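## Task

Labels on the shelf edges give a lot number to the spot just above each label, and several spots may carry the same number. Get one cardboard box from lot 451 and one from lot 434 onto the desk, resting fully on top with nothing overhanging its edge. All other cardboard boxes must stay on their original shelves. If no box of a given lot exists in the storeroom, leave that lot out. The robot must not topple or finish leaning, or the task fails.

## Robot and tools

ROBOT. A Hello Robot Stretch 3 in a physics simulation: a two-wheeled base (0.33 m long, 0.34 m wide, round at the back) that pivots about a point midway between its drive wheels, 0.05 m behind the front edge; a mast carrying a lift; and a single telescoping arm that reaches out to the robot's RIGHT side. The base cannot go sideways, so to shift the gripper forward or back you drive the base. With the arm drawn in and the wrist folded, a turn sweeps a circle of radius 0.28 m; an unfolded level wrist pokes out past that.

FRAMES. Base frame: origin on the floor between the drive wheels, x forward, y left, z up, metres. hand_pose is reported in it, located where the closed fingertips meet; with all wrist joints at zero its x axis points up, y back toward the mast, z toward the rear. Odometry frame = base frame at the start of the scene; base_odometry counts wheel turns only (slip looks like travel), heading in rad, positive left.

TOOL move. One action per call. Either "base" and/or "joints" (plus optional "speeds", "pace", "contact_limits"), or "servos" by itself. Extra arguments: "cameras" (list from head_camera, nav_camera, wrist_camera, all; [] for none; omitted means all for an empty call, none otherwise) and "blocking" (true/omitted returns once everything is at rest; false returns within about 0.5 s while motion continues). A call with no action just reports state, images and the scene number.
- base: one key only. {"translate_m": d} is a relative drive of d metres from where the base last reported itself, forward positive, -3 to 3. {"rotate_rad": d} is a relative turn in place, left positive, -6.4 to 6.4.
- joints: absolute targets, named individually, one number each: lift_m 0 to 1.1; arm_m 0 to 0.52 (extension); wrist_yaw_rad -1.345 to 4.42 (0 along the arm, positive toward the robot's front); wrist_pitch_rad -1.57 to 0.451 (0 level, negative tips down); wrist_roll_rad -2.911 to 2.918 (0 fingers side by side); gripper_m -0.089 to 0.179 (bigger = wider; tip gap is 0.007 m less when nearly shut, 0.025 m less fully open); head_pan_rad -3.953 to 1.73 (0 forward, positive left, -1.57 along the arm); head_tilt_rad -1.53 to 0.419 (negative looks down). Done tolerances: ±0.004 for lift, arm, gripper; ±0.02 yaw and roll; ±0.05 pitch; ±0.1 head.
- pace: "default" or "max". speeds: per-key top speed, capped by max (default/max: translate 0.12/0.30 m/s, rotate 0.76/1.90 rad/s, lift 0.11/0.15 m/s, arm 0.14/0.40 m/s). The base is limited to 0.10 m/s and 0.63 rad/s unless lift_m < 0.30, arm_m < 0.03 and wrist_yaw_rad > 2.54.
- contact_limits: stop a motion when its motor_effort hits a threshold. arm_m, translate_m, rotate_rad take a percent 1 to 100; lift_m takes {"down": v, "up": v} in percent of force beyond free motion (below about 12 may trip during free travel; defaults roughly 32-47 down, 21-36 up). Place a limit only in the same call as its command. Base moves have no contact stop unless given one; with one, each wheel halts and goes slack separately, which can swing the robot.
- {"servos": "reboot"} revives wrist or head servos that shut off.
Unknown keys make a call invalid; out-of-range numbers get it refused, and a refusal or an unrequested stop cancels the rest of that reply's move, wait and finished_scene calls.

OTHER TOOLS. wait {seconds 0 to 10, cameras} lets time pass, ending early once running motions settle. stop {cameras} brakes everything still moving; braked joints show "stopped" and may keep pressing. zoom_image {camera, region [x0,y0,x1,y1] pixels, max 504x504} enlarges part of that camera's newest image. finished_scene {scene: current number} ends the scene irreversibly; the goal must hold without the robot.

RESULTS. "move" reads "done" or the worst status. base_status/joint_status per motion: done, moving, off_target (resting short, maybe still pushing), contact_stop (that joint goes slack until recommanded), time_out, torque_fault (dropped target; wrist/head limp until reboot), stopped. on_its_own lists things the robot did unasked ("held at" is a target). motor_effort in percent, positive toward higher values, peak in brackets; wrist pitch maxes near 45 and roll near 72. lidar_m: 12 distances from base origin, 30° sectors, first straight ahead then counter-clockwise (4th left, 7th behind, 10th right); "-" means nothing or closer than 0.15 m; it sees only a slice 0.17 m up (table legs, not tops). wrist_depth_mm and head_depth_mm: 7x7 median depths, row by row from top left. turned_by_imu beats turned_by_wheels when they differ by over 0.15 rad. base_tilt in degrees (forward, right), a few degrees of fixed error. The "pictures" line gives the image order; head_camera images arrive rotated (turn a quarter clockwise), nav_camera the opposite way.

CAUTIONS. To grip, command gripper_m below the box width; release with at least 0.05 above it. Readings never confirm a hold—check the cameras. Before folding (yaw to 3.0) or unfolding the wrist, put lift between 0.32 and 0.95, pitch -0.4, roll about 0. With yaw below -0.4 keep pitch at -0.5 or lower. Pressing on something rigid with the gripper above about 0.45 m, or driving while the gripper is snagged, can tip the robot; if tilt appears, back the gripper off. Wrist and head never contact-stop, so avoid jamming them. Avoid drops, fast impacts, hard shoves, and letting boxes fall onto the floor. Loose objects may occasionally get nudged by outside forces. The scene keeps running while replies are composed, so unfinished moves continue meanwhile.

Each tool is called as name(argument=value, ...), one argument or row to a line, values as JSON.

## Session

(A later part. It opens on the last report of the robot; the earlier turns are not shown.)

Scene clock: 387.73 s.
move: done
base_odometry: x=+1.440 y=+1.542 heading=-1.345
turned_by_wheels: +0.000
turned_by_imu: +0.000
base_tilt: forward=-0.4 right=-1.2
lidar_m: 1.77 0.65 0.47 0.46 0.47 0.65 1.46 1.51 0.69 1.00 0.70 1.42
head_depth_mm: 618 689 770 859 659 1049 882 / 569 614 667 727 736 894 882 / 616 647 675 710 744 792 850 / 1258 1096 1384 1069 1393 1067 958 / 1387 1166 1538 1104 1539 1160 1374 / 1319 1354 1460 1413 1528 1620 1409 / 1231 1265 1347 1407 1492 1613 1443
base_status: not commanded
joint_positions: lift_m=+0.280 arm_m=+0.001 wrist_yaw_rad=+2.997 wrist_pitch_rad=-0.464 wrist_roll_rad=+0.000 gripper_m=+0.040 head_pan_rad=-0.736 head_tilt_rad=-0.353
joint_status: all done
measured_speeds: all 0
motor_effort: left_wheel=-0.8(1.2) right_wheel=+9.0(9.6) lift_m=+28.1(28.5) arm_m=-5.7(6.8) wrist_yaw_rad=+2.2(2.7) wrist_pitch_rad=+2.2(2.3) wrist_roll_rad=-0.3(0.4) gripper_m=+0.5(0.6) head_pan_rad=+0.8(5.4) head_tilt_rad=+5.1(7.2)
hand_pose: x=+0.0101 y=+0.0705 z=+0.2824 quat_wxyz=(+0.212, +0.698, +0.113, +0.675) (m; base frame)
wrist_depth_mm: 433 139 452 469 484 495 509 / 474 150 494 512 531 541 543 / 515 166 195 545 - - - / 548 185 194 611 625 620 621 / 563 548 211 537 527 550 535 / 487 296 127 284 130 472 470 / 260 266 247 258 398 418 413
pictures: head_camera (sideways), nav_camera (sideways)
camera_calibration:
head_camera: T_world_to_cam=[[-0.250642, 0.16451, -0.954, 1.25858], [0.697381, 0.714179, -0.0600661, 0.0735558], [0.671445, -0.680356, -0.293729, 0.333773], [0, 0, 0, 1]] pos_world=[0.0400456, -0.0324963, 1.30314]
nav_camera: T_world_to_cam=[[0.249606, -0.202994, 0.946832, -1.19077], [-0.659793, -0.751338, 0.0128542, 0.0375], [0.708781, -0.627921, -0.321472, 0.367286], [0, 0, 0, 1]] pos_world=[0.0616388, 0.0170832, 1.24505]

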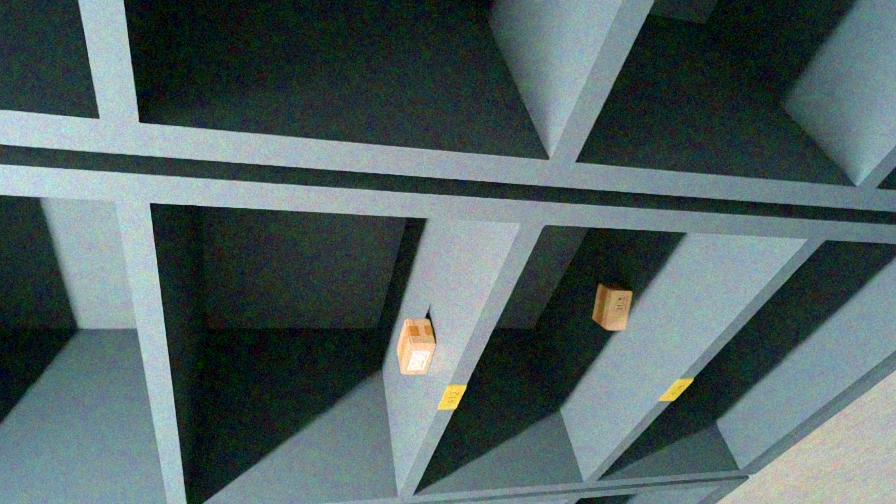

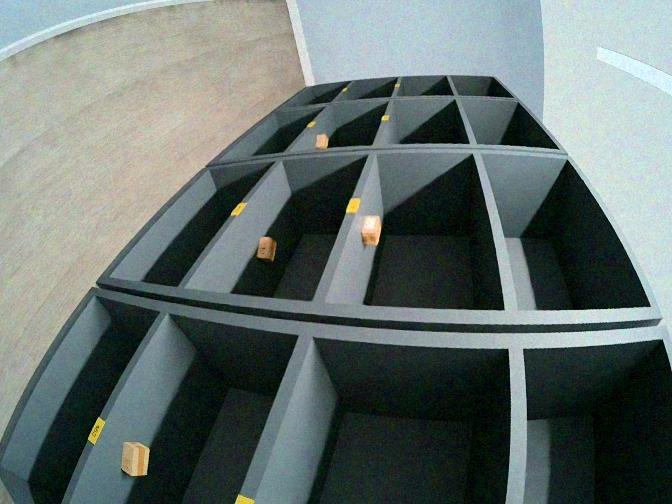

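zoom_image(
  camera="head_camera",
  region=[430, 375, 475, 420],
)

zoom_image(
  camera="head_camera",
  region=[650, 365, 700, 415],
)

zoom_image(
  camera="nav_camera",
  region=[70, 405, 120, 455],
)

move(
  base={"translate_m": 0.9},
  joints={"head_pan_rad": -0.75, "head_tilt_rad": -0.35},
  pace="max",
  cameras=["head_camera","nav_camera"],
)

Scaled by 11.200 from the camera's 896x504 image, which has a finer 1280x720 frame.

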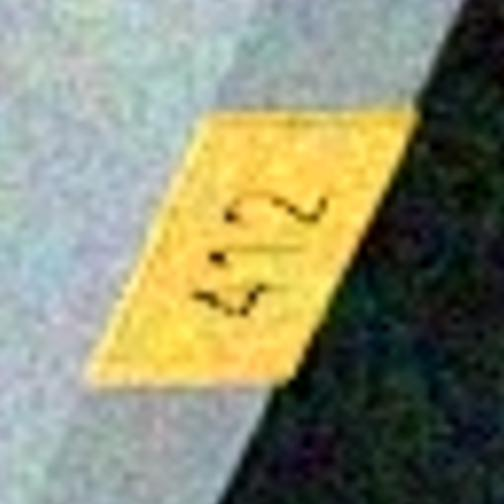

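Scaled by 10.080 from the camera's 896x504 image, which has a finer 1280x720 frame.

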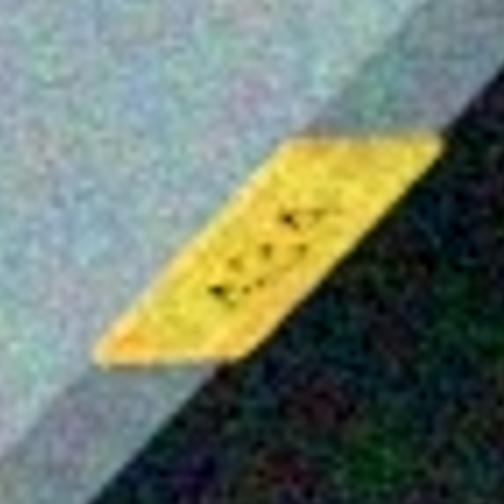

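Scaled by 10.080 from the camera's 672x504 image, which has a finer 792x594 frame.

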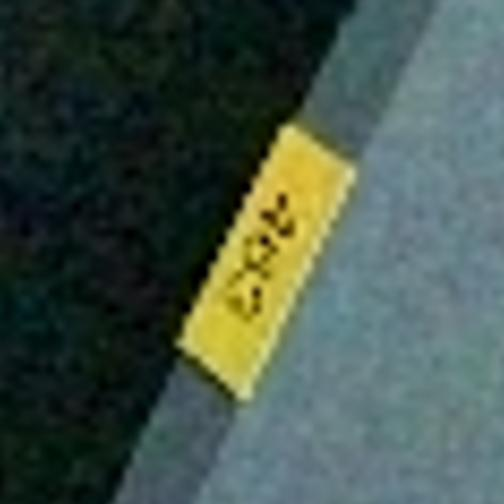

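Scene clock: 401.13 s.
move: done
base_odometry: x=+1.642 y=+0.665 heading=-1.345
turned_by_wheels: +0.000
turned_by_imu: +0.000
base_tilt: forward=-0.3 right=-1.2
lidar_m: 1.78 0.65 0.47 0.46 0.47 0.65 1.79 1.41 0.66 1.00 0.73 0.78
head_depth_mm: 700 769 875 939 665 1096 885 / 627 684 751 822 742 1013 882 / 607 640 682 722 764 852 878 / 1238 705 1364 785 821 884 932 / 1394 1402 1548 1067 1549 1156 1383 / 1370 1411 1514 1297 1531 1571 1388 / 1274 1312 1397 1445 1512 1629 1446
base_status: done
joint_positions: lift_m=+0.280 arm_m=+0.001 wrist_yaw_rad=+2.998 wrist_pitch_rad=-0.464 wrist_roll_rad=+0.000 gripper_m=+0.040 head_pan_rad=-0.750 head_tilt_rad=-0.350
joint_status: all done
measured_speeds: all 0
motor_effort: left_wheel=-0.7(13.7) right_wheel=+9.9(14.0) lift_m=+29.6(29.7) arm_m=-2.2(4.5) wrist_yaw_rad=+1.9(3.2) wrist_pitch_rad=+2.1(2.3) wrist_roll_rad=-0.1(0.5) gripper_m=+0.6(1.0) head_pan_rad=-3.5(4.0) head_tilt_rad=+3.1(6.0)
hand_pose: x=+0.0101 y=+0.0705 z=+0.2824 quat_wxyz=(+0.212, +0.698, +0.113, +0.675) (m; base frame)
wrist_depth_mm: 433 139 449 465 478 489 500 / 476 150 493 514 526 530 543 / 515 166 194 544 - - - / 554 185 195 614 629 621 621 / 565 545 211 534 532 541 540 / 486 296 127 285 129 471 471 / 261 265 246 256 398 418 411
pictures: head_camera (sideways), nav_camera (sideways)
camera_calibration:
head_camera: T_world_to_cam=[[-0.245556, 0.165521, -0.955147, 1.26007], [0.70766, 0.704007, -0.0599304, 0.0733801], [0.66251, -0.690636, -0.290006, 0.328969], [0, 0, 0, 1]] pos_world=[0.0395433, -0.0330297, 1.30335]
nav_camera: T_world_to_cam=[[0.243901, -0.203967, 0.948109, -1.19238], [-0.670502, -0.741796, 0.0129038, 0.0374546], [0.700671, -0.638856, -0.317684, 0.362462], [0, 0, 0, 1]] pos_world=[0.0619679, 0.0161396, 1.24517]

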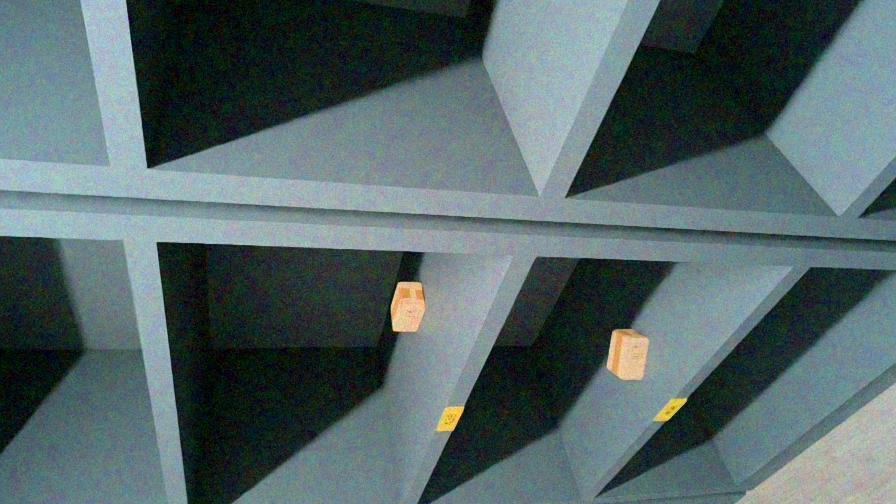

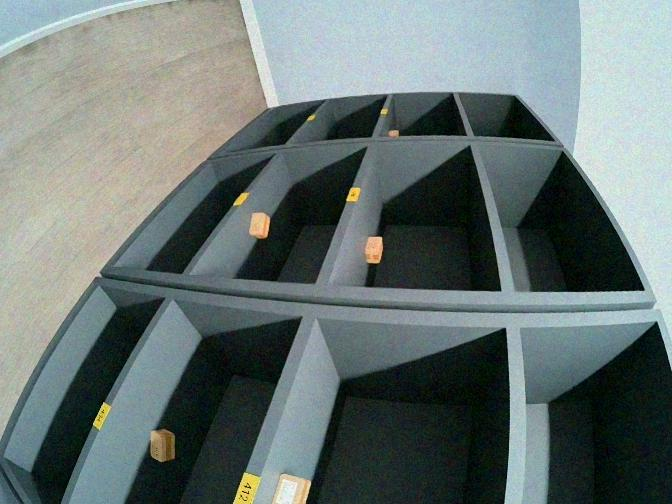

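zoom_image(
  camera="nav_camera",
  region=[82, 395, 122, 435],
)

zoom_image(
  camera="head_camera",
  region=[430, 398, 470, 438],
)

zoom_image(
  camera="head_camera",
  region=[650, 390, 690, 430],
)

Scaled by 12.600 from the camera's 672x504 image, which has a finer 792x594 frame.

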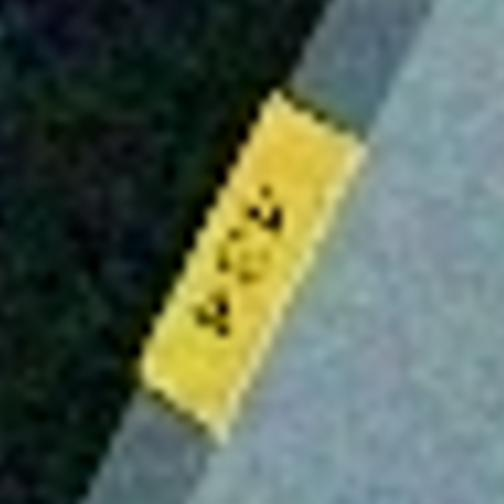

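Scaled by 12.600 from the camera's 896x504 image, which has a finer 1280x720 frame.

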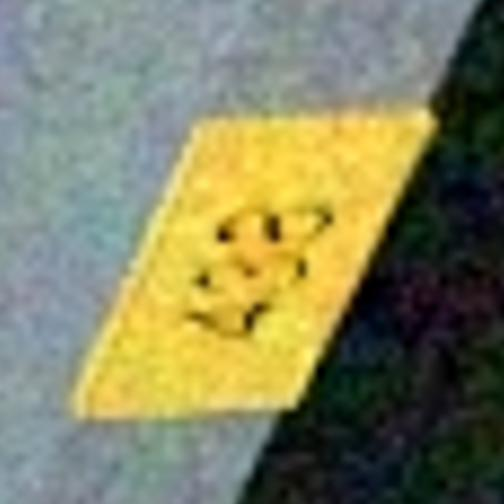

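Scaled by 12.600 from the camera's 896x504 image, which has a finer 1280x720 frame.

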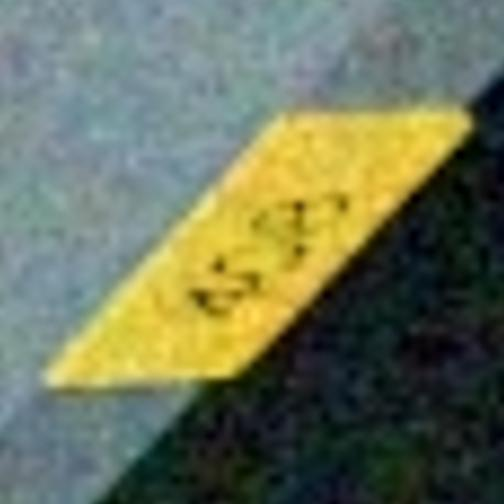

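move(
  joints={"head_pan_rad": -1.5, "head_tilt_rad": -0.7},
  cameras=["head_camera","nav_camera"],
)

Scene clock: 417.23 s.
move: done
base_odometry: x=+1.642 y=+0.665 heading=-1.345
turned_by_wheels: +0.000
turned_by_imu: +0.000
base_tilt: forward=-0.3 right=-1.2
lidar_m: 1.78 0.65 0.48 0.46 0.47 0.65 1.79 1.41 0.66 1.00 0.72 0.78
head_depth_mm: 809 900 705 1023 970 952 1134 / 813 889 697 1159 991 1241 1158 / 817 898 687 1165 984 1235 1150 / 821 899 646 1155 975 1227 1150 / 825 907 639 1154 972 1229 1140 / 828 895 663 1165 964 1248 1136 / 831 899 654 1146 962 1211 1140
base_status: not commanded
joint_positions: lift_m=+0.280 arm_m=+0.001 wrist_yaw_rad=+2.998 wrist_pitch_rad=-0.464 wrist_roll_rad=+0.000 gripper_m=+0.040 head_pan_rad=-1.522 head_tilt_rad=-0.704
joint_status: all done
measured_speeds: all 0
motor_effort: left_wheel=-0.9(1.2) right_wheel=+9.4(10.3) lift_m=+29.8(30.2) arm_m=+0.8(1.1) wrist_yaw_rad=+1.5(3.2) wrist_pitch_rad=+2.2(2.3) wrist_roll_rad=-0.1(0.3) gripper_m=+0.5(0.8) head_pan_rad=+0.6(5.4) head_tilt_rad=-4.6(8.3)
hand_pose: x=+0.0101 y=+0.0705 z=+0.2824 quat_wxyz=(+0.212, +0.698, +0.113, +0.675) (m; base frame)
wrist_depth_mm: 436 139 457 469 480 492 504 / 476 150 495 510 525 529 540 / 516 166 194 550 - - - / 552 185 194 613 620 629 623 / 566 550 212 540 533 543 542 / 488 298 127 285 129 475 466 / 263 267 246 257 401 414 412
pictures: head_camera (sideways), nav_camera (sideways)
camera_calibration:
head_camera: T_world_to_cam=[[-0.0758395, 0.602862, -0.794233, 1.04917], [0.997009, 0.0339627, -0.0694228, 0.0838879], [-0.0148781, -0.797122, -0.603635, 0.741236], [0, 0, 0, 1]] pos_world=[0.0069596, -0.0444976, 1.28654]
nav_camera: T_world_to_cam=[[0.0475571, -0.62535, 0.778894, -0.970506], [-0.99771, -0.0672781, 0.00690192, 0.047308], [0.0480863, -0.777439, -0.627118, 0.769033], [0, 0, 0, 1]] pos_world=[0.0563742, -0.00584723, 1.23787]

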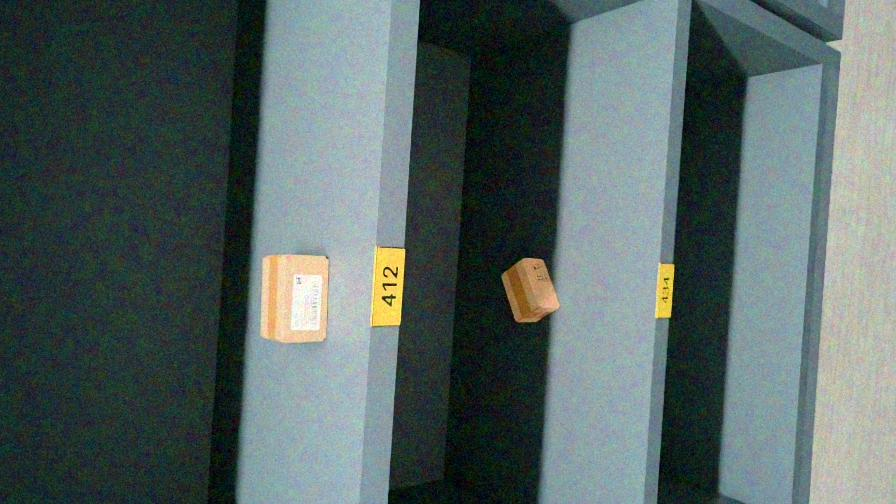

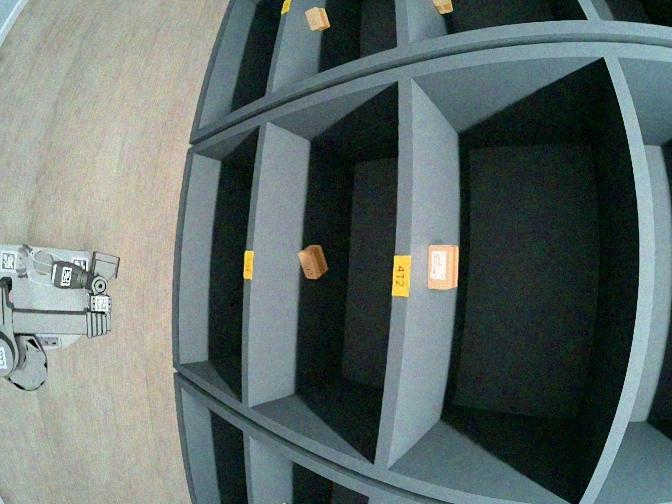

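zoom_image(
  camera="head_camera",
  region=[645, 270, 685, 310],
)

move(
  joints={"lift_m": 0.60, "head_pan_rad": -1.57, "head_tilt_rad": -0.6},
  pace="max",
)

Scaled by 12.600 from the camera's 896x504 image, which has a finer 1280x720 frame.

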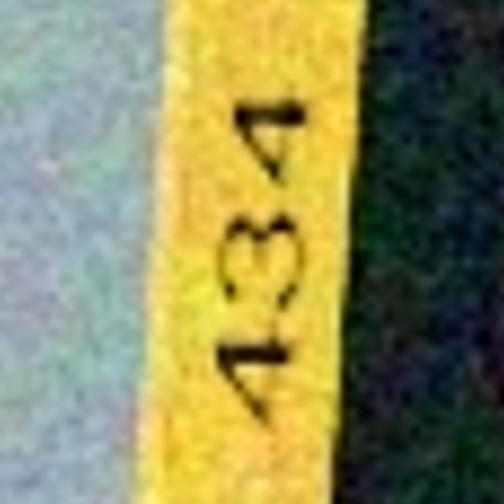

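Scene clock: 424.57 s.
move: done
base_odometry: x=+1.642 y=+0.665 heading=-1.345
turned_by_wheels: +0.000
turned_by_imu: +0.000
base_tilt: forward=-0.4 right=-1.2
lidar_m: 1.78 0.65 0.47 0.46 0.47 0.65 1.79 1.41 0.66 1.00 0.72 0.78
head_depth_mm: 816 897 901 674 968 864 997 / 817 896 921 666 1107 908 1138 / 816 895 909 658 1099 906 1162 / 815 892 892 653 1090 896 1161 / 813 896 882 644 1076 893 1152 / 813 892 867 637 1071 886 1143 / 815 891 858 633 1071 880 1143
base_status: not commanded
joint_positions: lift_m=+0.600 arm_m=+0.001 wrist_yaw_rad=+2.998 wrist_pitch_rad=-0.464 wrist_roll_rad=+0.000 gripper_m=+0.040 head_pan_rad=-1.570 head_tilt_rad=-0.597
joint_status: all done
measured_speeds: all 0
motor_effort: left_wheel=-0.7(1.1) right_wheel=+9.3(10.4) lift_m=+28.3(35.1) arm_m=+4.4(4.8) wrist_yaw_rad=+1.1(3.6) wrist_pitch_rad=+2.2(2.3) wrist_roll_rad=-0.2(0.4) gripper_m=+0.3(1.2) head_pan_rad=-2.8(4.6) head_tilt_rad=-1.4(4.0)
hand_pose: x=+0.0101 y=+0.0705 z=+0.6024 quat_wxyz=(+0.212, +0.698, +0.113, +0.675) (m; base frame)
wrist_depth_mm: 436 139 452 475 479 493 511 / 471 150 491 512 523 533 542 / 517 166 194 543 - - - / - 185 191 - - - - / - - 211 - 152 - - / - - 126 150 127 814 836 / 765 776 284 738 735 737 736
pictures: none

move(
  base={"translate_m": 0.06},
  joints={"wrist_yaw_rad": 0, "gripper_m": 0.179},
  pace="max",
)

move(
  joints={"lift_m": 0.60, "wrist_pitch_rad": -0.35, "arm_m": 0.05},
  cameras=["wrist_camera","head_camera"],
)

Scene clock: 438.50 s.
move: done
base_odometry: x=+1.655 y=+0.607 heading=-1.345
turned_by_wheels: +0.000
turned_by_imu: +0.000
base_tilt: forward=-0.2 right=-1.2
lidar_m: 1.78 0.65 0.47 0.46 0.47 0.65 1.78 1.42 0.69 1.00 0.69 1.42
head_depth_mm: 817 895 926 670 1059 912 1096 / 817 896 912 662 1102 905 1171 / 814 893 899 654 1095 900 1166 / 815 891 886 648 1088 893 1160 / 814 893 873 641 1081 891 1152 / 812 894 858 634 1074 884 1151 / 814 897 846 661 1067 877 1143
base_status: done
joint_positions: lift_m=+0.600 arm_m=+0.001 wrist_yaw_rad=+0.003 wrist_pitch_rad=-0.464 wrist_roll_rad=+0.000 gripper_m=+0.179 head_pan_rad=-1.570 head_tilt_rad=-0.600
joint_status: all done
measured_speeds: all 0
motor_effort: left_wheel=+1.1(7.6) right_wheel=+7.4(12.8) lift_m=+26.7(27.3) arm_m=+8.0(8.0) wrist_yaw_rad=-3.5(8.5) wrist_pitch_rad=+2.2(2.3) wrist_roll_rad=-0.3(0.3) gripper_m=+1.1(83.6) head_pan_rad=-2.7(3.6) head_tilt_rad=-5.9(6.1)
hand_pose: x=-0.0209 y=-0.3639 z=+0.6024 quat_wxyz=(+0.689, +0.164, -0.688, -0.162) (m; base frame)
wrist_depth_mm: 487 - - 502 - - - / 490 494 486 491 503 493 473 / 401 397 397 389 387 386 377 / 388 380 376 362 364 362 354 / 488 147 - - - - - / - 139 - - - - - / - 658 - - - - 105
pictures: none

Scene clock: 439.97 s.
move: done
base_odometry: x=+1.655 y=+0.607 heading=-1.345
turned_by_wheels: +0.000
turned_by_imu: +0.000
base_tilt: forward=-0.3 right=-1.1
lidar_m: 1.77 0.65 0.48 0.46 0.47 0.65 1.78 1.42 0.70 1.00 0.69 1.42
head_depth_mm: 819 895 924 669 1063 914 1096 / 813 894 910 661 1102 908 1172 / 813 891 900 655 1098 902 1132 / 812 895 884 648 1086 893 1161 / 815 895 872 640 1081 889 1123 / 814 896 860 633 1070 881 1145 / 813 895 850 661 1064 881 1139
base_status: not commanded
joint_positions: lift_m=+0.600 arm_m=+0.050 wrist_yaw_rad=+0.003 wrist_pitch_rad=-0.371 wrist_roll_rad=+0.000 gripper_m=+0.179 head_pan_rad=-1.570 head_tilt_rad=-0.600
joint_status: all done
measured_speeds: all 0
motor_effort: left_wheel=+0.9(1.4) right_wheel=+6.9(8.0) lift_m=+29.6(30.6) arm_m=+12.9(16.1) wrist_yaw_rad=-3.8(4.1) wrist_pitch_rad=+3.4(5.9) wrist_roll_rad=+0.0(0.3) gripper_m=+0.2(1.2) head_pan_rad=-3.3(3.5) head_tilt_rad=-5.2(6.1)
hand_pose: x=-0.0208 y=-0.4251 z=+0.6234 quat_wxyz=(+0.695, +0.132, -0.695, -0.130) (m; base frame)
wrist_depth_mm: 485 - - - - - 610 / 491 - - 474 - - - / 475 502 496 463 487 483 481 / 389 385 383 379 374 376 370 / 339 338 335 332 327 320 315 / - 140 - - - - - / - - - - - - 105
pictures: head_camera (sideways), wrist_camera
camera_calibration:
head_camera: T_world_to_cam=[[-0.0466927, 0.520089, -0.852835, 1.12535], [0.997496, -0.0211216, -0.0674936, 0.0813585], [-0.0531159, -0.853851, -0.517801, 0.62975], [0, 0, 0, 1]] pos_world=[0.00484038, -0.0458484, 1.29131]
wrist_camera: T_world_to_cam=[[-0.998874, -0.0409179, -0.0240009, -0.0165782], [-0.0019995, 0.541813, -0.840496, 0.78685], [0.0473954, -0.839502, -0.541285, 0.147761], [0, 0, 0, 1]] pos_world=[-0.0219894, -0.302959, 0.740928]

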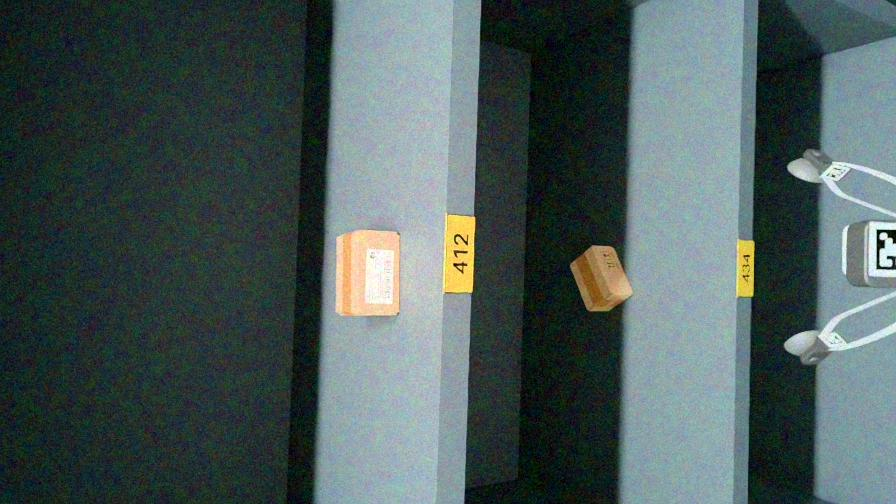

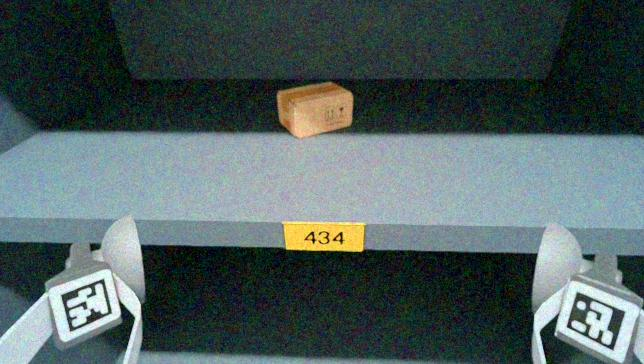

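move(
  base={"translate_m": -0.09},
  joints={"wrist_yaw_rad": 0.585, "wrist_pitch_rad": -0.3, "lift_m": 0.57},
)

move(
  joints={"arm_m": 0.33},
  contact_limits={"arm_m": 28},
  cameras=["wrist_camera"],
)

Scene clock: 462.63 s.
move: done
base_odometry: x=+1.635 y=+0.694 heading=-1.345
turned_by_wheels: +0.000
turned_by_imu: +0.000
base_tilt: forward=-0.4 right=-1.2
lidar_m: 1.78 0.65 0.47 0.46 0.48 0.65 1.79 1.38 0.65 1.00 0.74 0.78
head_depth_mm: 815 885 862 671 896 859 974 / 817 899 916 664 1099 906 1129 / 815 895 900 654 1097 903 1165 / 814 893 886 648 1092 897 1130 / 814 892 870 642 1077 888 1147 / 812 894 865 634 1072 882 1148 / 813 895 849 662 1065 879 1139
base_status: done
joint_positions: lift_m=+0.570 arm_m=+0.050 wrist_yaw_rad=+0.582 wrist_pitch_rad=-0.321 wrist_roll_rad=+0.000 gripper_m=+0.179 head_pan_rad=-1.570 head_tilt_rad=-0.600
joint_status: all done
measured_speeds: all 0
motor_effort: left_wheel=-4.1(11.8) right_wheel=-7.9(9.4) lift_m=+24.5(28.7) arm_m=+8.6(11.1) wrist_yaw_rad=+1.8(6.5) wrist_pitch_rad=+3.3(5.2) wrist_roll_rad=-0.2(0.4) gripper_m=+1.0(1.3) head_pan_rad=-2.6(3.4) head_tilt_rad=-5.2(5.7)
hand_pose: x=+0.1080 y=-0.3918 z=+0.6050 quat_wxyz=(+0.701, +0.309, -0.636, +0.092) (m; base frame)
wrist_depth_mm: - 466 494 - - - - / - 500 - - - - - / - 598 491 487 482 423 473 / - - - 390 361 358 353 / - - - - 322 297 284 / 123 140 772 - - - 244 / 753 775 773 - - - 105
pictures: none

Scene clock: 465.90 s.
move: done
base_odometry: x=+1.635 y=+0.694 heading=-1.345
turned_by_wheels: +0.000
turned_by_imu: +0.000
base_tilt: forward=-0.3 right=-1.3
lidar_m: 1.78 0.65 0.48 0.46 0.47 0.65 1.79 1.39 0.65 1.00 0.74 0.79
head_depth_mm: 819 881 859 671 896 857 974 / 813 895 913 664 1092 905 1049 / 815 895 894 655 1097 622 1108 / 815 891 887 649 1087 660 1160 / 814 895 871 642 1081 841 1145 / 813 893 858 634 1072 858 1147 / 813 893 846 660 1064 881 1143
base_status: not commanded
joint_positions: lift_m=+0.570 arm_m=+0.330 wrist_yaw_rad=+0.582 wrist_pitch_rad=-0.321 wrist_roll_rad=+0.000 gripper_m=+0.179 head_pan_rad=-1.570 head_tilt_rad=-0.600
joint_status: all done
measured_speeds: all 0
motor_effort: left_wheel=-4.0(4.8) right_wheel=-7.6(8.0) lift_m=+29.1(29.1) arm_m=+12.6(15.4) wrist_yaw_rad=+2.2(3.6) wrist_pitch_rad=+3.4(3.5) wrist_roll_rad=-0.2(0.4) gripper_m=+0.3(1.1) head_pan_rad=-2.8(3.6) head_tilt_rad=-5.0(5.6)
contact_limits: arm_m 28 (drawing in: default 31, maximum 55; extending or still: default 40, maximum 69)
hand_pose: x=+0.1080 y=-0.6718 z=+0.6051 quat_wxyz=(+0.701, +0.309, -0.636, +0.092) (m; base frame)
wrist_depth_mm: 363 433 497 - - - - / 379 449 - - - - - / 391 454 459 486 452 - - / 369 367 364 359 260 354 350 / 291 278 287 286 227 229 294 / - 224 240 236 238 236 234 / 195 200 204 203 202 196 105
pictures: wrist_camera
camera_calibration:
wrist_camera: T_world_to_cam=[[-0.813035, -0.581796, -0.0220752, -0.283024], [-0.274728, 0.416799, -0.866489, 0.866498], [0.513321, -0.698421, -0.498708, -0.0567044], [0, 0, 0, 1]] pos_world=[0.0370505, -0.565421, 0.716284]

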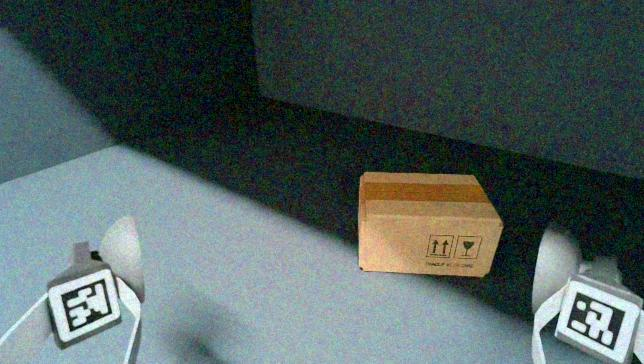

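move(
  joints={"lift_m": 0.537},
)

move(
  joints={"arm_m": 0.433},
  contact_limits={"arm_m": 28},
  cameras=["wrist_camera"],
)

Scene clock: 482.77 s.
move: done
base_odometry: x=+1.635 y=+0.694 heading=-1.345
turned_by_wheels: +0.000
turned_by_imu: +0.000
base_tilt: forward=-0.3 right=-1.2
lidar_m: 1.78 0.65 0.48 0.46 0.47 0.65 1.78 1.39 0.65 1.00 0.74 0.79
head_depth_mm: 819 885 859 672 895 859 973 / 813 900 914 663 1092 904 1113 / 813 898 903 657 1100 658 1082 / 813 892 885 648 1085 679 1157 / 814 895 873 641 1079 840 1147 / 813 892 859 634 1071 858 1147 / 815 894 846 661 1067 882 1141
base_status: not commanded
joint_positions: lift_m=+0.537 arm_m=+0.330 wrist_yaw_rad=+0.582 wrist_pitch_rad=-0.320 wrist_roll_rad=+0.000 gripper_m=+0.179 head_pan_rad=-1.570 head_tilt_rad=-0.600
joint_status: all done
measured_speeds: all 0
motor_effort: left_wheel=-3.9(4.5) right_wheel=-6.6(8.1) lift_m=+23.3(29.3) arm_m=+1.8(4.5) wrist_yaw_rad=+2.9(3.0) wrist_pitch_rad=+3.4(3.4) wrist_roll_rad=-0.3(0.4) gripper_m=+0.5(1.1) head_pan_rad=-2.4(3.1) head_tilt_rad=-3.7(5.0)
contact_limits: arm_m 28 (drawing in: default 31, maximum 55; extending or still: default 40, maximum 69)
hand_pose: x=+0.1080 y=-0.6718 z=+0.5721 quat_wxyz=(+0.701, +0.308, -0.636, +0.092) (m; base frame)
wrist_depth_mm: 364 433 493 - - - - / 378 448 511 501 - - - / 380 407 400 400 392 365 341 / 303 300 296 296 212 216 290 / 239 227 236 233 224 222 231 / 118 141 195 194 194 192 191 / 159 168 167 167 166 160 107
pictures: none

Scene clock: 484.77 s.
move: done
base_odometry: x=+1.635 y=+0.694 heading=-1.345
turned_by_wheels: +0.000
turned_by_imu: +0.000
base_tilt: forward=-0.3 right=-1.1
lidar_m: 1.78 0.65 0.47 0.46 0.47 0.65 1.79 1.38 0.65 1.00 0.74 0.78
head_depth_mm: 817 883 861 670 894 858 975 / 816 898 912 663 1097 909 1117 / 816 894 902 654 1094 664 575 / 814 894 888 650 1083 843 1157 / 814 895 874 640 1078 867 1150 / 813 895 860 635 1071 885 1145 / 816 894 850 661 1063 882 1143
base_status: not commanded
joint_positions: lift_m=+0.537 arm_m=+0.433 wrist_yaw_rad=+0.582 wrist_pitch_rad=-0.320 wrist_roll_rad=+0.000 gripper_m=+0.179 head_pan_rad=-1.570 head_tilt_rad=-0.600
joint_status: all done
measured_speeds: all 0
motor_effort: left_wheel=-3.6(4.6) right_wheel=-6.8(8.1) lift_m=+26.9(27.0) arm_m=+13.6(15.7) wrist_yaw_rad=+2.1(3.5) wrist_pitch_rad=+3.3(3.4) wrist_roll_rad=-0.3(0.5) gripper_m=+0.9(1.1) head_pan_rad=-2.9(2.9) head_tilt_rad=-4.4(5.2)
contact_limits: arm_m 28 (drawing in: default 31, maximum 55; extending or still: default 40, maximum 69)
hand_pose: x=+0.1081 y=-0.7748 z=+0.5721 quat_wxyz=(+0.701, +0.309, -0.636, +0.092) (m; base frame)
wrist_depth_mm: 364 434 - - - - - / 376 450 511 - - - - / 380 405 403 396 366 - - / 300 299 296 295 293 291 275 / 239 227 226 154 154 231 231 / 123 141 145 138 134 193 191 / 158 167 162 153 148 160 105
pictures: wrist_camera
camera_calibration:
wrist_camera: T_world_to_cam=[[-0.812994, -0.581856, -0.0220039, -0.343768], [-0.274684, 0.416573, -0.866612, 0.880765], [0.513409, -0.698507, -0.498497, -0.145303], [0, 0, 0, 1]] pos_world=[0.0370503, -0.668421, 0.683284]

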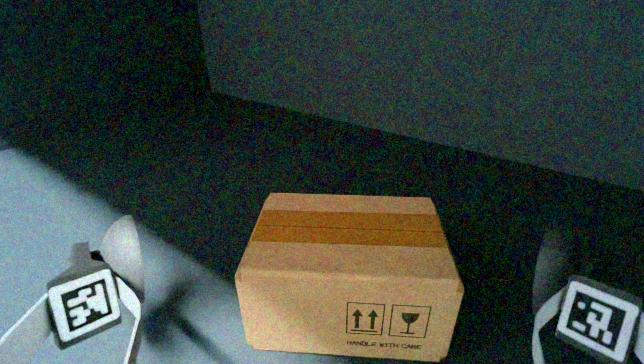

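move(
  joints={"lift_m": 0.524},
  speeds={"lift_m": 0.04},
)

move(
  joints={"gripper_m": 0.05},
  cameras=["wrist_camera"],
)

Scene clock: 490.33 s.
move: done
base_odometry: x=+1.635 y=+0.694 heading=-1.345
turned_by_wheels: +0.000
turned_by_imu: +0.000
base_tilt: forward=-0.3 right=-1.2
lidar_m: 1.78 0.65 0.47 0.46 0.47 0.65 1.78 1.39 0.65 1.00 0.74 0.79
head_depth_mm: 820 886 860 669 893 857 975 / 814 900 913 662 1098 906 1121 / 812 897 895 656 1097 722 571 / 813 895 885 649 1084 831 1158 / 815 896 872 641 1076 864 1145 / 810 896 861 634 1071 887 1145 / 813 899 846 659 1063 880 1147
base_status: not commanded
joint_positions: lift_m=+0.524 arm_m=+0.433 wrist_yaw_rad=+0.582 wrist_pitch_rad=-0.320 wrist_roll_rad=+0.000 gripper_m=+0.179 head_pan_rad=-1.570 head_tilt_rad=-0.600
joint_status: all done
measured_speeds: all 0
motor_effort: left_wheel=-4.0(4.5) right_wheel=-7.2(8.4) lift_m=+23.9(27.9) arm_m=+12.8(13.5) wrist_yaw_rad=+2.0(3.1) wrist_pitch_rad=+3.4(3.4) wrist_roll_rad=-0.1(0.3) gripper_m=+0.9(0.9) head_pan_rad=-2.4(2.8) head_tilt_rad=-3.8(4.9)
contact_limits: arm_m 28 (drawing in: default 31, maximum 55; extending or still: default 40, maximum 69)
hand_pose: x=+0.1081 y=-0.7748 z=+0.5591 quat_wxyz=(+0.701, +0.309, -0.636, +0.092) (m; base frame)
wrist_depth_mm: 364 436 - - - - - / 375 453 497 - - - - / 366 370 365 364 336 314 - / 274 273 270 169 241 265 264 / 219 216 199 135 139 211 220 / 118 144 166 138 132 175 175 / 144 149 149 147 144 150 107
pictures: none

Scene clock: 492.17 s.
move: done
base_odometry: x=+1.635 y=+0.694 heading=-1.345
turned_by_wheels: +0.000
turned_by_imu: +0.000
base_tilt: forward=-0.4 right=-1.2
lidar_m: 1.78 0.65 0.48 0.46 0.48 0.65 1.79 1.38 0.65 1.00 0.74 0.79
head_depth_mm: 817 887 862 671 894 859 976 / 815 895 908 662 1100 906 1116 / 817 898 902 655 1097 720 572 / 814 893 887 649 1084 832 1155 / 814 895 872 642 1078 867 1151 / 814 892 858 633 1070 887 1140 / 815 892 848 661 1068 881 1148
base_status: not commanded
joint_positions: lift_m=+0.524 arm_m=+0.433 wrist_yaw_rad=+0.582 wrist_pitch_rad=-0.320 wrist_roll_rad=+0.000 gripper_m=+0.051 head_pan_rad=-1.570 head_tilt_rad=-0.600
joint_status: all done
measured_speeds: all 0
motor_effort: left_wheel=-3.9(4.5) right_wheel=-7.6(7.9) lift_m=+30.1(30.5) arm_m=+12.9(13.9) wrist_yaw_rad=+1.7(3.3) wrist_pitch_rad=+3.2(3.4) wrist_roll_rad=-0.1(0.3) gripper_m=-16.0(87.2) head_pan_rad=-2.3(2.6) head_tilt_rad=-4.8(4.8)
contact_limits: arm_m 28 (drawing in: default 31, maximum 55; extending or still: default 40, maximum 69)
hand_pose: x=+0.1081 y=-0.7749 z=+0.5593 quat_wxyz=(+0.701, +0.308, -0.636, +0.092) (m; base frame)
wrist_depth_mm: 366 435 - - - - - / 375 451 500 - - - - / 365 371 366 364 336 - - / 276 274 257 170 266 266 263 / 217 217 135 135 145 212 210 / 180 174 138 138 132 170 175 / 158 144 151 148 147 142 150
pictures: wrist_camera
camera_calibration:
wrist_camera: T_world_to_cam=[[-0.812979, -0.581878, -0.0219576, -0.344099], [-0.274368, 0.416052, -0.866962, 0.86946], [0.513602, -0.698797, -0.497891, -0.152342], [0, 0, 0, 1]] pos_world=[0.0370499, -0.66842, 0.670383]

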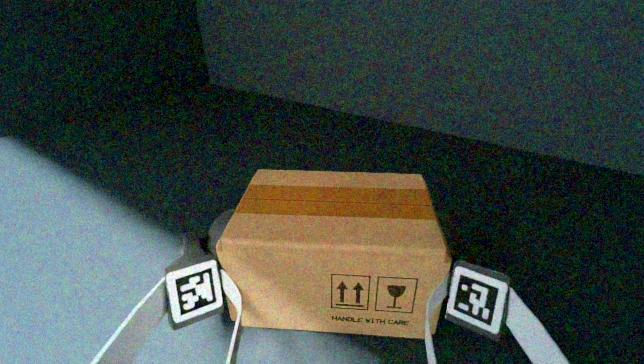

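move(
  joints={"lift_m": 0.60, "gripper_m": 0.035},
)

move(
  joints={"arm_m": 0.0},
  speeds={"arm_m": 0.2},
  cameras=["wrist_camera"],
)

Scene clock: 498.07 s.
move: done
base_odometry: x=+1.635 y=+0.694 heading=-1.345
turned_by_wheels: +0.000
turned_by_imu: +0.000
base_tilt: forward=-0.5 right=-1.2
lidar_m: 1.78 0.65 0.48 0.46 0.47 0.65 1.79 1.39 0.64 1.00 0.74 0.79
head_depth_mm: 817 885 860 670 890 861 975 / 814 895 911 662 1099 906 1040 / 816 893 900 656 729 831 1109 / 816 898 885 648 774 870 1161 / 813 895 874 642 973 890 1155 / 815 892 858 635 1070 884 1149 / 811 894 846 660 1068 879 1137
base_status: not commanded
joint_positions: lift_m=+0.600 arm_m=+0.433 wrist_yaw_rad=+0.582 wrist_pitch_rad=-0.323 wrist_roll_rad=+0.000 gripper_m=+0.038 head_pan_rad=-1.570 head_tilt_rad=-0.600
joint_status: all done
measured_speeds: all 0
motor_effort: left_wheel=-4.1(4.4) right_wheel=-6.9(8.1) lift_m=+31.6(34.3) arm_m=+12.0(13.2) wrist_yaw_rad=+1.9(3.1) wrist_pitch_rad=+3.8(3.9) wrist_roll_rad=-0.2(0.3) gripper_m=-9.1(76.1) head_pan_rad=-1.6(2.5) head_tilt_rad=-3.7(4.9)
contact_limits: arm_m 28 (drawing in: default 31, maximum 55; extending or still: default 40, maximum 69)
hand_pose: x=+0.1079 y=-0.7746 z=+0.6345 quat_wxyz=(+0.701, +0.309, -0.636, +0.091) (m; base frame)
wrist_depth_mm: 363 437 - - - - - / 378 450 - - - - - / 393 469 529 - - - - / 395 423 420 176 164 - - / 340 338 136 135 146 327 303 / 278 277 139 138 133 273 271 / 245 225 224 223 223 221 233
pictures: none

Scene clock: 501.93 s.
move: done
base_odometry: x=+1.635 y=+0.694 heading=-1.345
turned_by_wheels: +0.000
turned_by_imu: +0.000
base_tilt: forward=-0.3 right=-1.3
lidar_m: 1.78 0.65 0.47 0.46 0.47 0.65 1.79 1.39 0.64 1.00 0.74 0.79
head_depth_mm: 817 883 860 671 894 859 977 / 818 895 914 663 1095 906 1131 / 816 899 895 655 1099 899 1163 / 813 897 886 650 1091 895 1162 / 816 894 873 643 1080 889 1156 / 816 893 858 634 1070 885 603 / 817 893 848 661 1066 881 1146
base_status: not commanded
joint_positions: lift_m=+0.600 arm_m=+0.001 wrist_yaw_rad=+0.582 wrist_pitch_rad=-0.323 wrist_roll_rad=+0.000 gripper_m=+0.038 head_pan_rad=-1.570 head_tilt_rad=-0.600
joint_status: all done
measured_speeds: all 0
motor_effort: left_wheel=-4.1(4.9) right_wheel=-7.4(8.3) lift_m=+24.7(31.8) arm_m=-12.4(14.5) wrist_yaw_rad=+1.4(4.0) wrist_pitch_rad=+3.8(3.9) wrist_roll_rad=-0.3(0.3) gripper_m=-8.7(9.4) head_pan_rad=-1.4(2.6) head_tilt_rad=-3.6(4.6)
hand_pose: x=+0.1079 y=-0.3422 z=+0.6345 quat_wxyz=(+0.701, +0.309, -0.636, +0.091) (m; base frame)
wrist_depth_mm: - - 497 - - - - / - 872 - - - - - / - - 540 525 521 515 514 / - - 518 175 415 413 413 / - - 136 135 146 339 330 / 988 969 139 139 133 122 296 / 870 812 792 149 145 - -
pictures: wrist_camera
camera_calibration:
wrist_camera: T_world_to_cam=[[-0.812933, -0.581936, -0.02215, -0.0907064], [-0.275985, 0.418472, -0.865282, 0.754484], [0.512808, -0.697304, -0.500795, 0.190006], [0, 0, 0, 1]] pos_world=[0.0370519, -0.236024, 0.745986]

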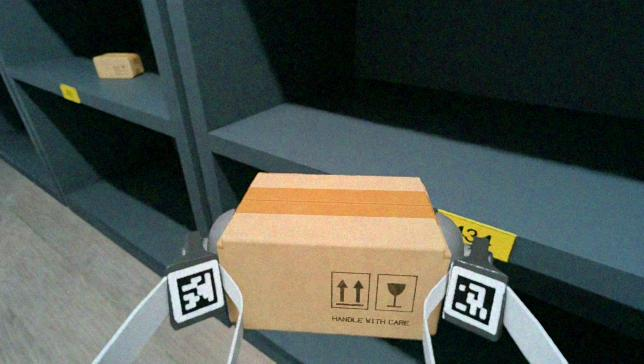

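move(
  base={"translate_m": -1.70},
  joints={"lift_m": 0.83, "head_pan_rad": -2.2, "head_tilt_rad": -0.4},
  pace="max",
  cameras=["nav_camera","wrist_camera"],
)

Scene clock: 539.00 s.
move: time_out
base_odometry: x=+1.321 y=+2.060 heading=-1.345
turned_by_wheels: +0.000
turned_by_imu: -0.001
base_tilt: forward=-0.3 right=-1.1
lidar_m: 1.78 0.65 0.47 0.45 0.47 0.65 0.94 0.97 1.33 0.56 1.04 1.10
head_depth_mm: 957 990 1027 1073 1122 1181 1227 / 1061 1101 1149 1204 1266 1325 1352 / 1179 1236 1298 1366 1449 1531 1411 / 1344 1409 1487 1588 1687 1705 1409 / 1551 1648 1751 1871 2040 1759 1399 / 1822 1969 2129 2328 2291 1756 1398 / 2236 2446 2704 2912 2356 1735 1396
base_status: translate_m time_out (by the wheels' count: -1.4016 of -1.7000)
joint_positions: lift_m=+0.830 arm_m=+0.001 wrist_yaw_rad=+0.582 wrist_pitch_rad=-0.324 wrist_roll_rad=+0.000 gripper_m=+0.038 head_pan_rad=-2.200 head_tilt_rad=-0.400
joint_status: all done
measured_speeds: all 0
motor_effort: left_wheel=-0.3(12.5) right_wheel=-1.1(13.1) lift_m=+24.7(34.9) arm_m=+6.3(9.6) wrist_yaw_rad=+1.7(3.8) wrist_pitch_rad=+3.9(4.1) wrist_roll_rad=-0.2(0.4) gripper_m=-9.0(9.6) head_pan_rad=+3.7(4.5) head_tilt_rad=+4.4(6.2)
hand_pose: x=+0.1079 y=-0.3421 z=+0.8644 quat_wxyz=(+0.701, +0.310, -0.635, +0.091) (m; base frame)
wrist_depth_mm: - - - - - 271 - / - - - - - 290 - / - - - - - 311 - / - 924 - 165 174 - - / - - 135 135 146 - - / - - 139 139 133 - - / - - - 151 147 - -
pictures: nav_camera (sideways), wrist_camera
camera_calibration:
nav_camera: T_world_to_cam=[[-0.20089, -0.304959, 0.930937, -1.16727], [-0.817519, 0.575773, 0.0121977, 0.0392977], [-0.539728, -0.758608, -0.364977, 0.431568], [0, 0, 0, 1]] pos_world=[0.0305617, -0.0512062, 1.24369]
wrist_camera: T_world_to_cam=[[-0.812902, -0.58198, -0.022108, -0.0855832], [-0.276272, 0.418754, -0.865055, 0.953382], [0.512702, -0.697097, -0.50119, 0.305576], [0, 0, 0, 1]] pos_world=[0.0371521, -0.236024, 0.975987]

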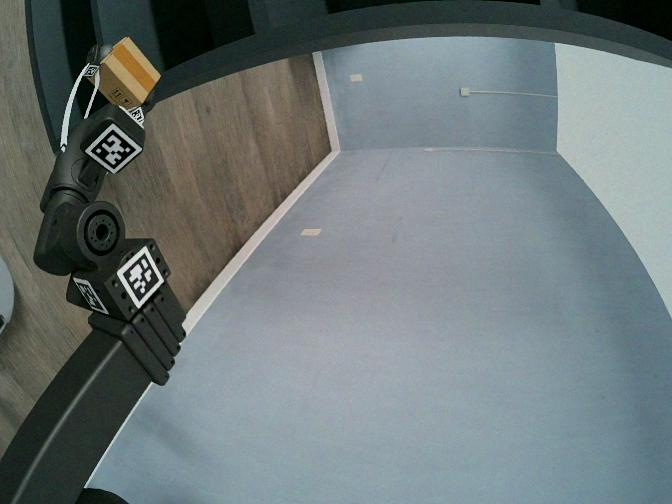

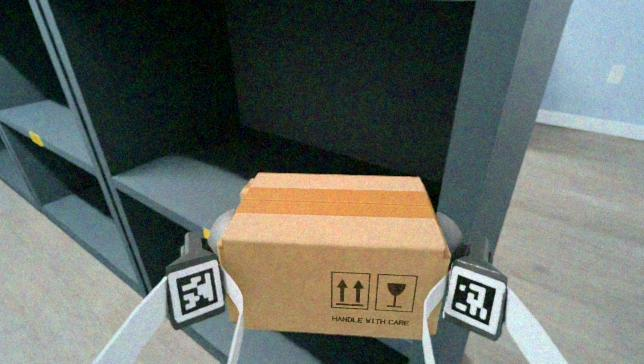

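move(
  base={"translate_m": -0.32},
)

move(
  base={"rotate_rad": -1.60},
  joints={"head_pan_rad": 0.0, "head_tilt_rad": -0.4},
  cameras=["nav_camera"],
)

Scene clock: 547.17 s.
move: done
base_odometry: x=+1.249 y=+2.372 heading=-1.345
turned_by_wheels: +0.000
turned_by_imu: +0.000
base_tilt: forward=-0.2 right=-1.2
lidar_m: 1.78 0.64 0.47 0.45 0.47 0.65 0.62 0.64 0.88 2.40 0.68 1.39
head_depth_mm: 628 650 675 703 735 769 804 / 693 721 754 791 826 869 922 / 774 812 852 899 950 1003 1069 / 880 923 980 1042 1109 1191 1273 / 1013 1080 1157 1235 1345 1449 1400 / 1200 1306 1413 1525 1682 1698 1392 / 1475 1616 1794 2002 2137 1759 1397
base_status: done
joint_positions: lift_m=+0.830 arm_m=+0.001 wrist_yaw_rad=+0.582 wrist_pitch_rad=-0.324 wrist_roll_rad=+0.000 gripper_m=+0.038 head_pan_rad=-2.200 head_tilt_rad=-0.400
joint_status: not commanded
measured_speeds: all 0
motor_effort: left_wheel=-4.2(12.3) right_wheel=-7.3(12.2) lift_m=+26.0(26.0) arm_m=+12.5(12.7) wrist_yaw_rad=+1.8(3.4) wrist_pitch_rad=+3.9(4.0) wrist_roll_rad=-0.3(0.5) gripper_m=-9.0(9.4) head_pan_rad=+3.6(4.1) head_tilt_rad=+3.4(4.9)
hand_pose: x=+0.1079 y=-0.3421 z=+0.8644 quat_wxyz=(+0.701, +0.310, -0.635, +0.091) (m; base frame)
wrist_depth_mm: - - - - - - - / - - - - - - - / - - - - - - - / - 943 175 165 - - - / - - 136 134 146 - - / - - 139 138 133 - - / - - 985 152 - - -
pictures: none

Scene clock: 550.80 s.
move: done
base_odometry: x=+1.249 y=+2.372 heading=-2.944
turned_by_wheels: -1.600
turned_by_imu: -1.575
base_tilt: forward=-0.4 right=-1.3
lidar_m: 2.26 0.68 1.39 1.90 0.66 0.47 0.46 0.47 0.64 0.62 0.64 0.87
head_depth_mm: 1655 1634 1601 1576 1561 1544 1382 / 2392 2359 2296 2245 2156 1794 1424 / 2810 2934 3114 3289 2409 1776 1407 / 2789 2972 3148 3330 2395 1761 1400 / 2763 2951 3133 3319 2390 1755 1398 / 2774 2932 3120 3278 2364 1752 1390 / 2741 2932 3085 3238 2330 1736 1346
base_status: done
joint_positions: lift_m=+0.830 arm_m=+0.001 wrist_yaw_rad=+0.583 wrist_pitch_rad=-0.324 wrist_roll_rad=+0.000 gripper_m=+0.038 head_pan_rad=+0.002 head_tilt_rad=-0.400
joint_status: all done
measured_speeds: all 0
motor_effort: left_wheel=+8.2(12.0) right_wheel=-9.5(13.6) lift_m=+25.5(26.3) arm_m=+2.2(12.5) wrist_yaw_rad=+1.4(2.8) wrist_pitch_rad=+3.9(4.0) wrist_roll_rad=-0.2(0.5) gripper_m=-9.1(9.5) head_pan_rad=-3.1(6.0) head_tilt_rad=+3.3(7.7)
hand_pose: x=+0.1080 y=-0.3421 z=+0.8644 quat_wxyz=(+0.701, +0.310, -0.635, +0.091) (m; base frame)
wrist_depth_mm: - 608 518 430 367 321 288 / - - 567 467 395 340 301 / - - 590 506 417 362 316 / - - 176 175 422 380 332 / - - 136 135 146 397 351 / - - 139 138 133 410 374 / - - 994 149 535 460 398
pictures: nav_camera (sideways)
camera_calibration:
nav_camera: T_world_to_cam=[[0.364758, 0.0176298, 0.930936, -1.17074], [0.0172276, -0.999777, 0.0121834, 0.0342302], [0.930943, 0.0115938, -0.36498, 0.422547], [0, 0, 0, 1]] pos_world=[0.0330801, 0.0499635, 1.24369]

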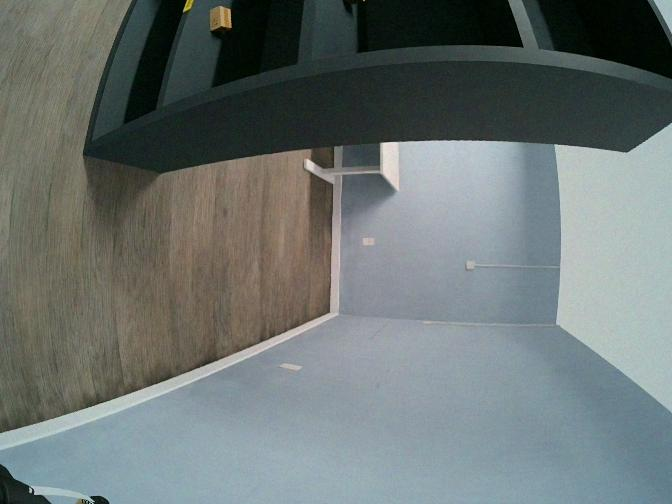

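move(
  base={"translate_m": 1.25},
)

move(
  base={"rotate_rad": 1.15},
  joints={"head_pan_rad": -0.6, "head_tilt_rad": -0.4},
  cameras=["nav_camera", "head_camera"],
)

Scene clock: 572.63 s.
move: done
base_odometry: x=+0.024 y=+2.127 heading=-2.944
turned_by_wheels: +0.000
turned_by_imu: +0.000
base_tilt: forward=-0.3 right=-1.2
lidar_m: 2.05 1.80 2.41 0.98 0.52 0.59 1.69 0.86 0.62 0.60 0.62 0.84
head_depth_mm: 1604 1567 1553 1523 1511 1490 1369 / 1757 1848 1946 2064 2122 1787 1422 / 1735 1844 1976 2111 2243 1783 1409 / 1730 1838 1955 2120 2247 1785 1400 / 1724 1828 1968 2086 2233 1760 1402 / 1724 1846 1944 2118 2208 1757 1393 / 1709 1813 1930 2087 2212 1731 1389
base_status: done
joint_positions: lift_m=+0.830 arm_m=+0.001 wrist_yaw_rad=+0.583 wrist_pitch_rad=-0.324 wrist_roll_rad=+0.000 gripper_m=+0.038 head_pan_rad=+0.000 head_tilt_rad=-0.400
joint_status: not commanded
measured_speeds: all 0
motor_effort: left_wheel=+8.4(12.1) right_wheel=+0.5(10.5) lift_m=+26.6(27.8) arm_m=-3.3(13.2) wrist_yaw_rad=+1.8(3.4) wrist_pitch_rad=+3.9(4.1) wrist_roll_rad=-0.3(0.5) gripper_m=-8.7(9.7) head_pan_rad=-2.2(3.8) head_tilt_rad=+1.5(3.8)
hand_pose: x=+0.1080 y=-0.3421 z=+0.8644 quat_wxyz=(+0.701, +0.310, -0.635, +0.091) (m; base frame)
wrist_depth_mm: - 596 490 408 349 305 269 / - - 537 439 373 322 284 / - - 589 470 396 340 300 / - - 565 175 401 362 316 / - - 136 135 146 377 332 / - - 139 138 133 391 352 / - - 941 149 504 439 374
pictures: none

Scene clock: 575.57 s.
move: done
base_odometry: x=+0.024 y=+2.127 heading=-1.795
turned_by_wheels: +1.150
turned_by_imu: +1.132
base_tilt: forward=-0.2 right=-1.2
lidar_m: 2.61 0.71 0.48 0.65 1.71 0.79 0.61 0.60 0.64 0.93 2.05 1.79
head_depth_mm: 1714 1797 1898 1975 2119 1797 1427 / 1783 1888 1998 2099 2210 1797 1426 / 1909 1975 2099 2223 2301 1770 1417 / 1994 2109 2259 1885 2175 1774 1407 / 2126 2239 2403 2009 2350 1768 1404 / 2239 2369 2561 2164 2274 1750 1384 / 2410 2553 2717 2525 2347 1745 1384
base_status: done
joint_positions: lift_m=+0.830 arm_m=+0.001 wrist_yaw_rad=+0.583 wrist_pitch_rad=-0.324 wrist_roll_rad=+0.000 gripper_m=+0.038 head_pan_rad=-0.601 head_tilt_rad=-0.400
joint_status: all done
measured_speeds: all 0
motor_effort: left_wheel=-8.6(13.0) right_wheel=+8.9(12.3) lift_m=+26.7(27.5) arm_m=-5.6(5.8) wrist_yaw_rad=+1.2(3.5) wrist_pitch_rad=+3.8(4.1) wrist_roll_rad=-0.1(0.3) gripper_m=-8.8(9.5) head_pan_rad=+4.0(4.7) head_tilt_rad=+1.1(4.6)
hand_pose: x=+0.1080 y=-0.3421 z=+0.8644 quat_wxyz=(+0.701, +0.310, -0.635, +0.091) (m; base frame)
wrist_depth_mm: - - - - - - - / - - - - - - - / - - - - - - - / - - - 176 - - - / - - 136 135 145 - - / - - 139 138 133 - - / - - - - - - -
pictures: head_camera (sideways), nav_camera (sideways)
camera_calibration:
head_camera: T_world_to_cam=[[-0.306695, 0.154223, -0.93923, 1.2397], [0.592978, 0.802843, -0.061802, 0.0764614], [0.744524, -0.575897, -0.337679, 0.390535], [0, 0, 0, 1]] pos_world=[0.0441054, -0.027668, 1.30096]
nav_camera: T_world_to_cam=[[0.310432, -0.192276, 0.930947, -1.17042], [-0.552702, -0.83329, 0.012197, 0.0376799], [0.773403, -0.518323, -0.364951, 0.423474], [0, 0, 0, 1]] pos_world=[0.0566459, 0.0258504, 1.24369]

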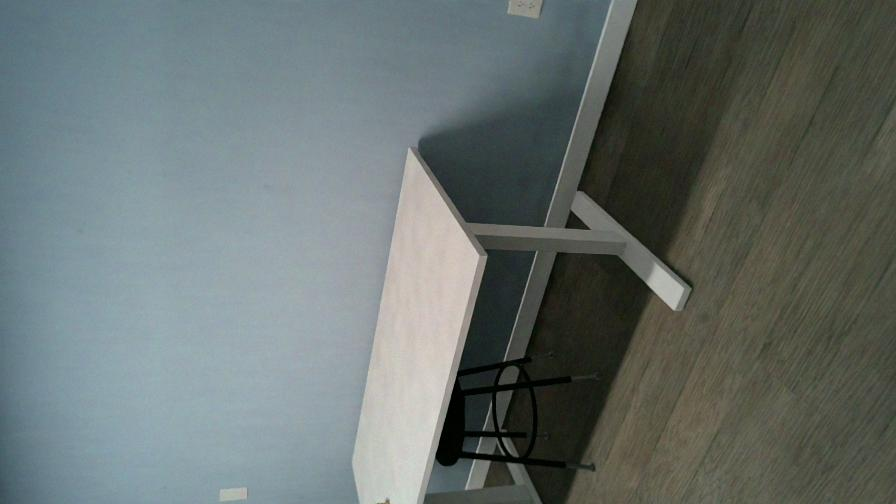

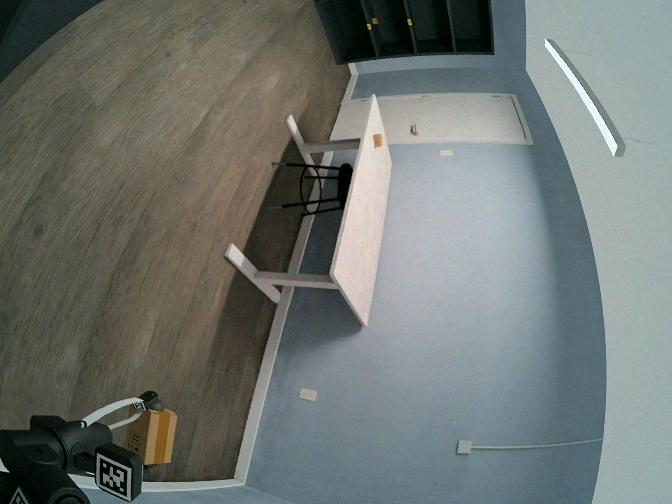

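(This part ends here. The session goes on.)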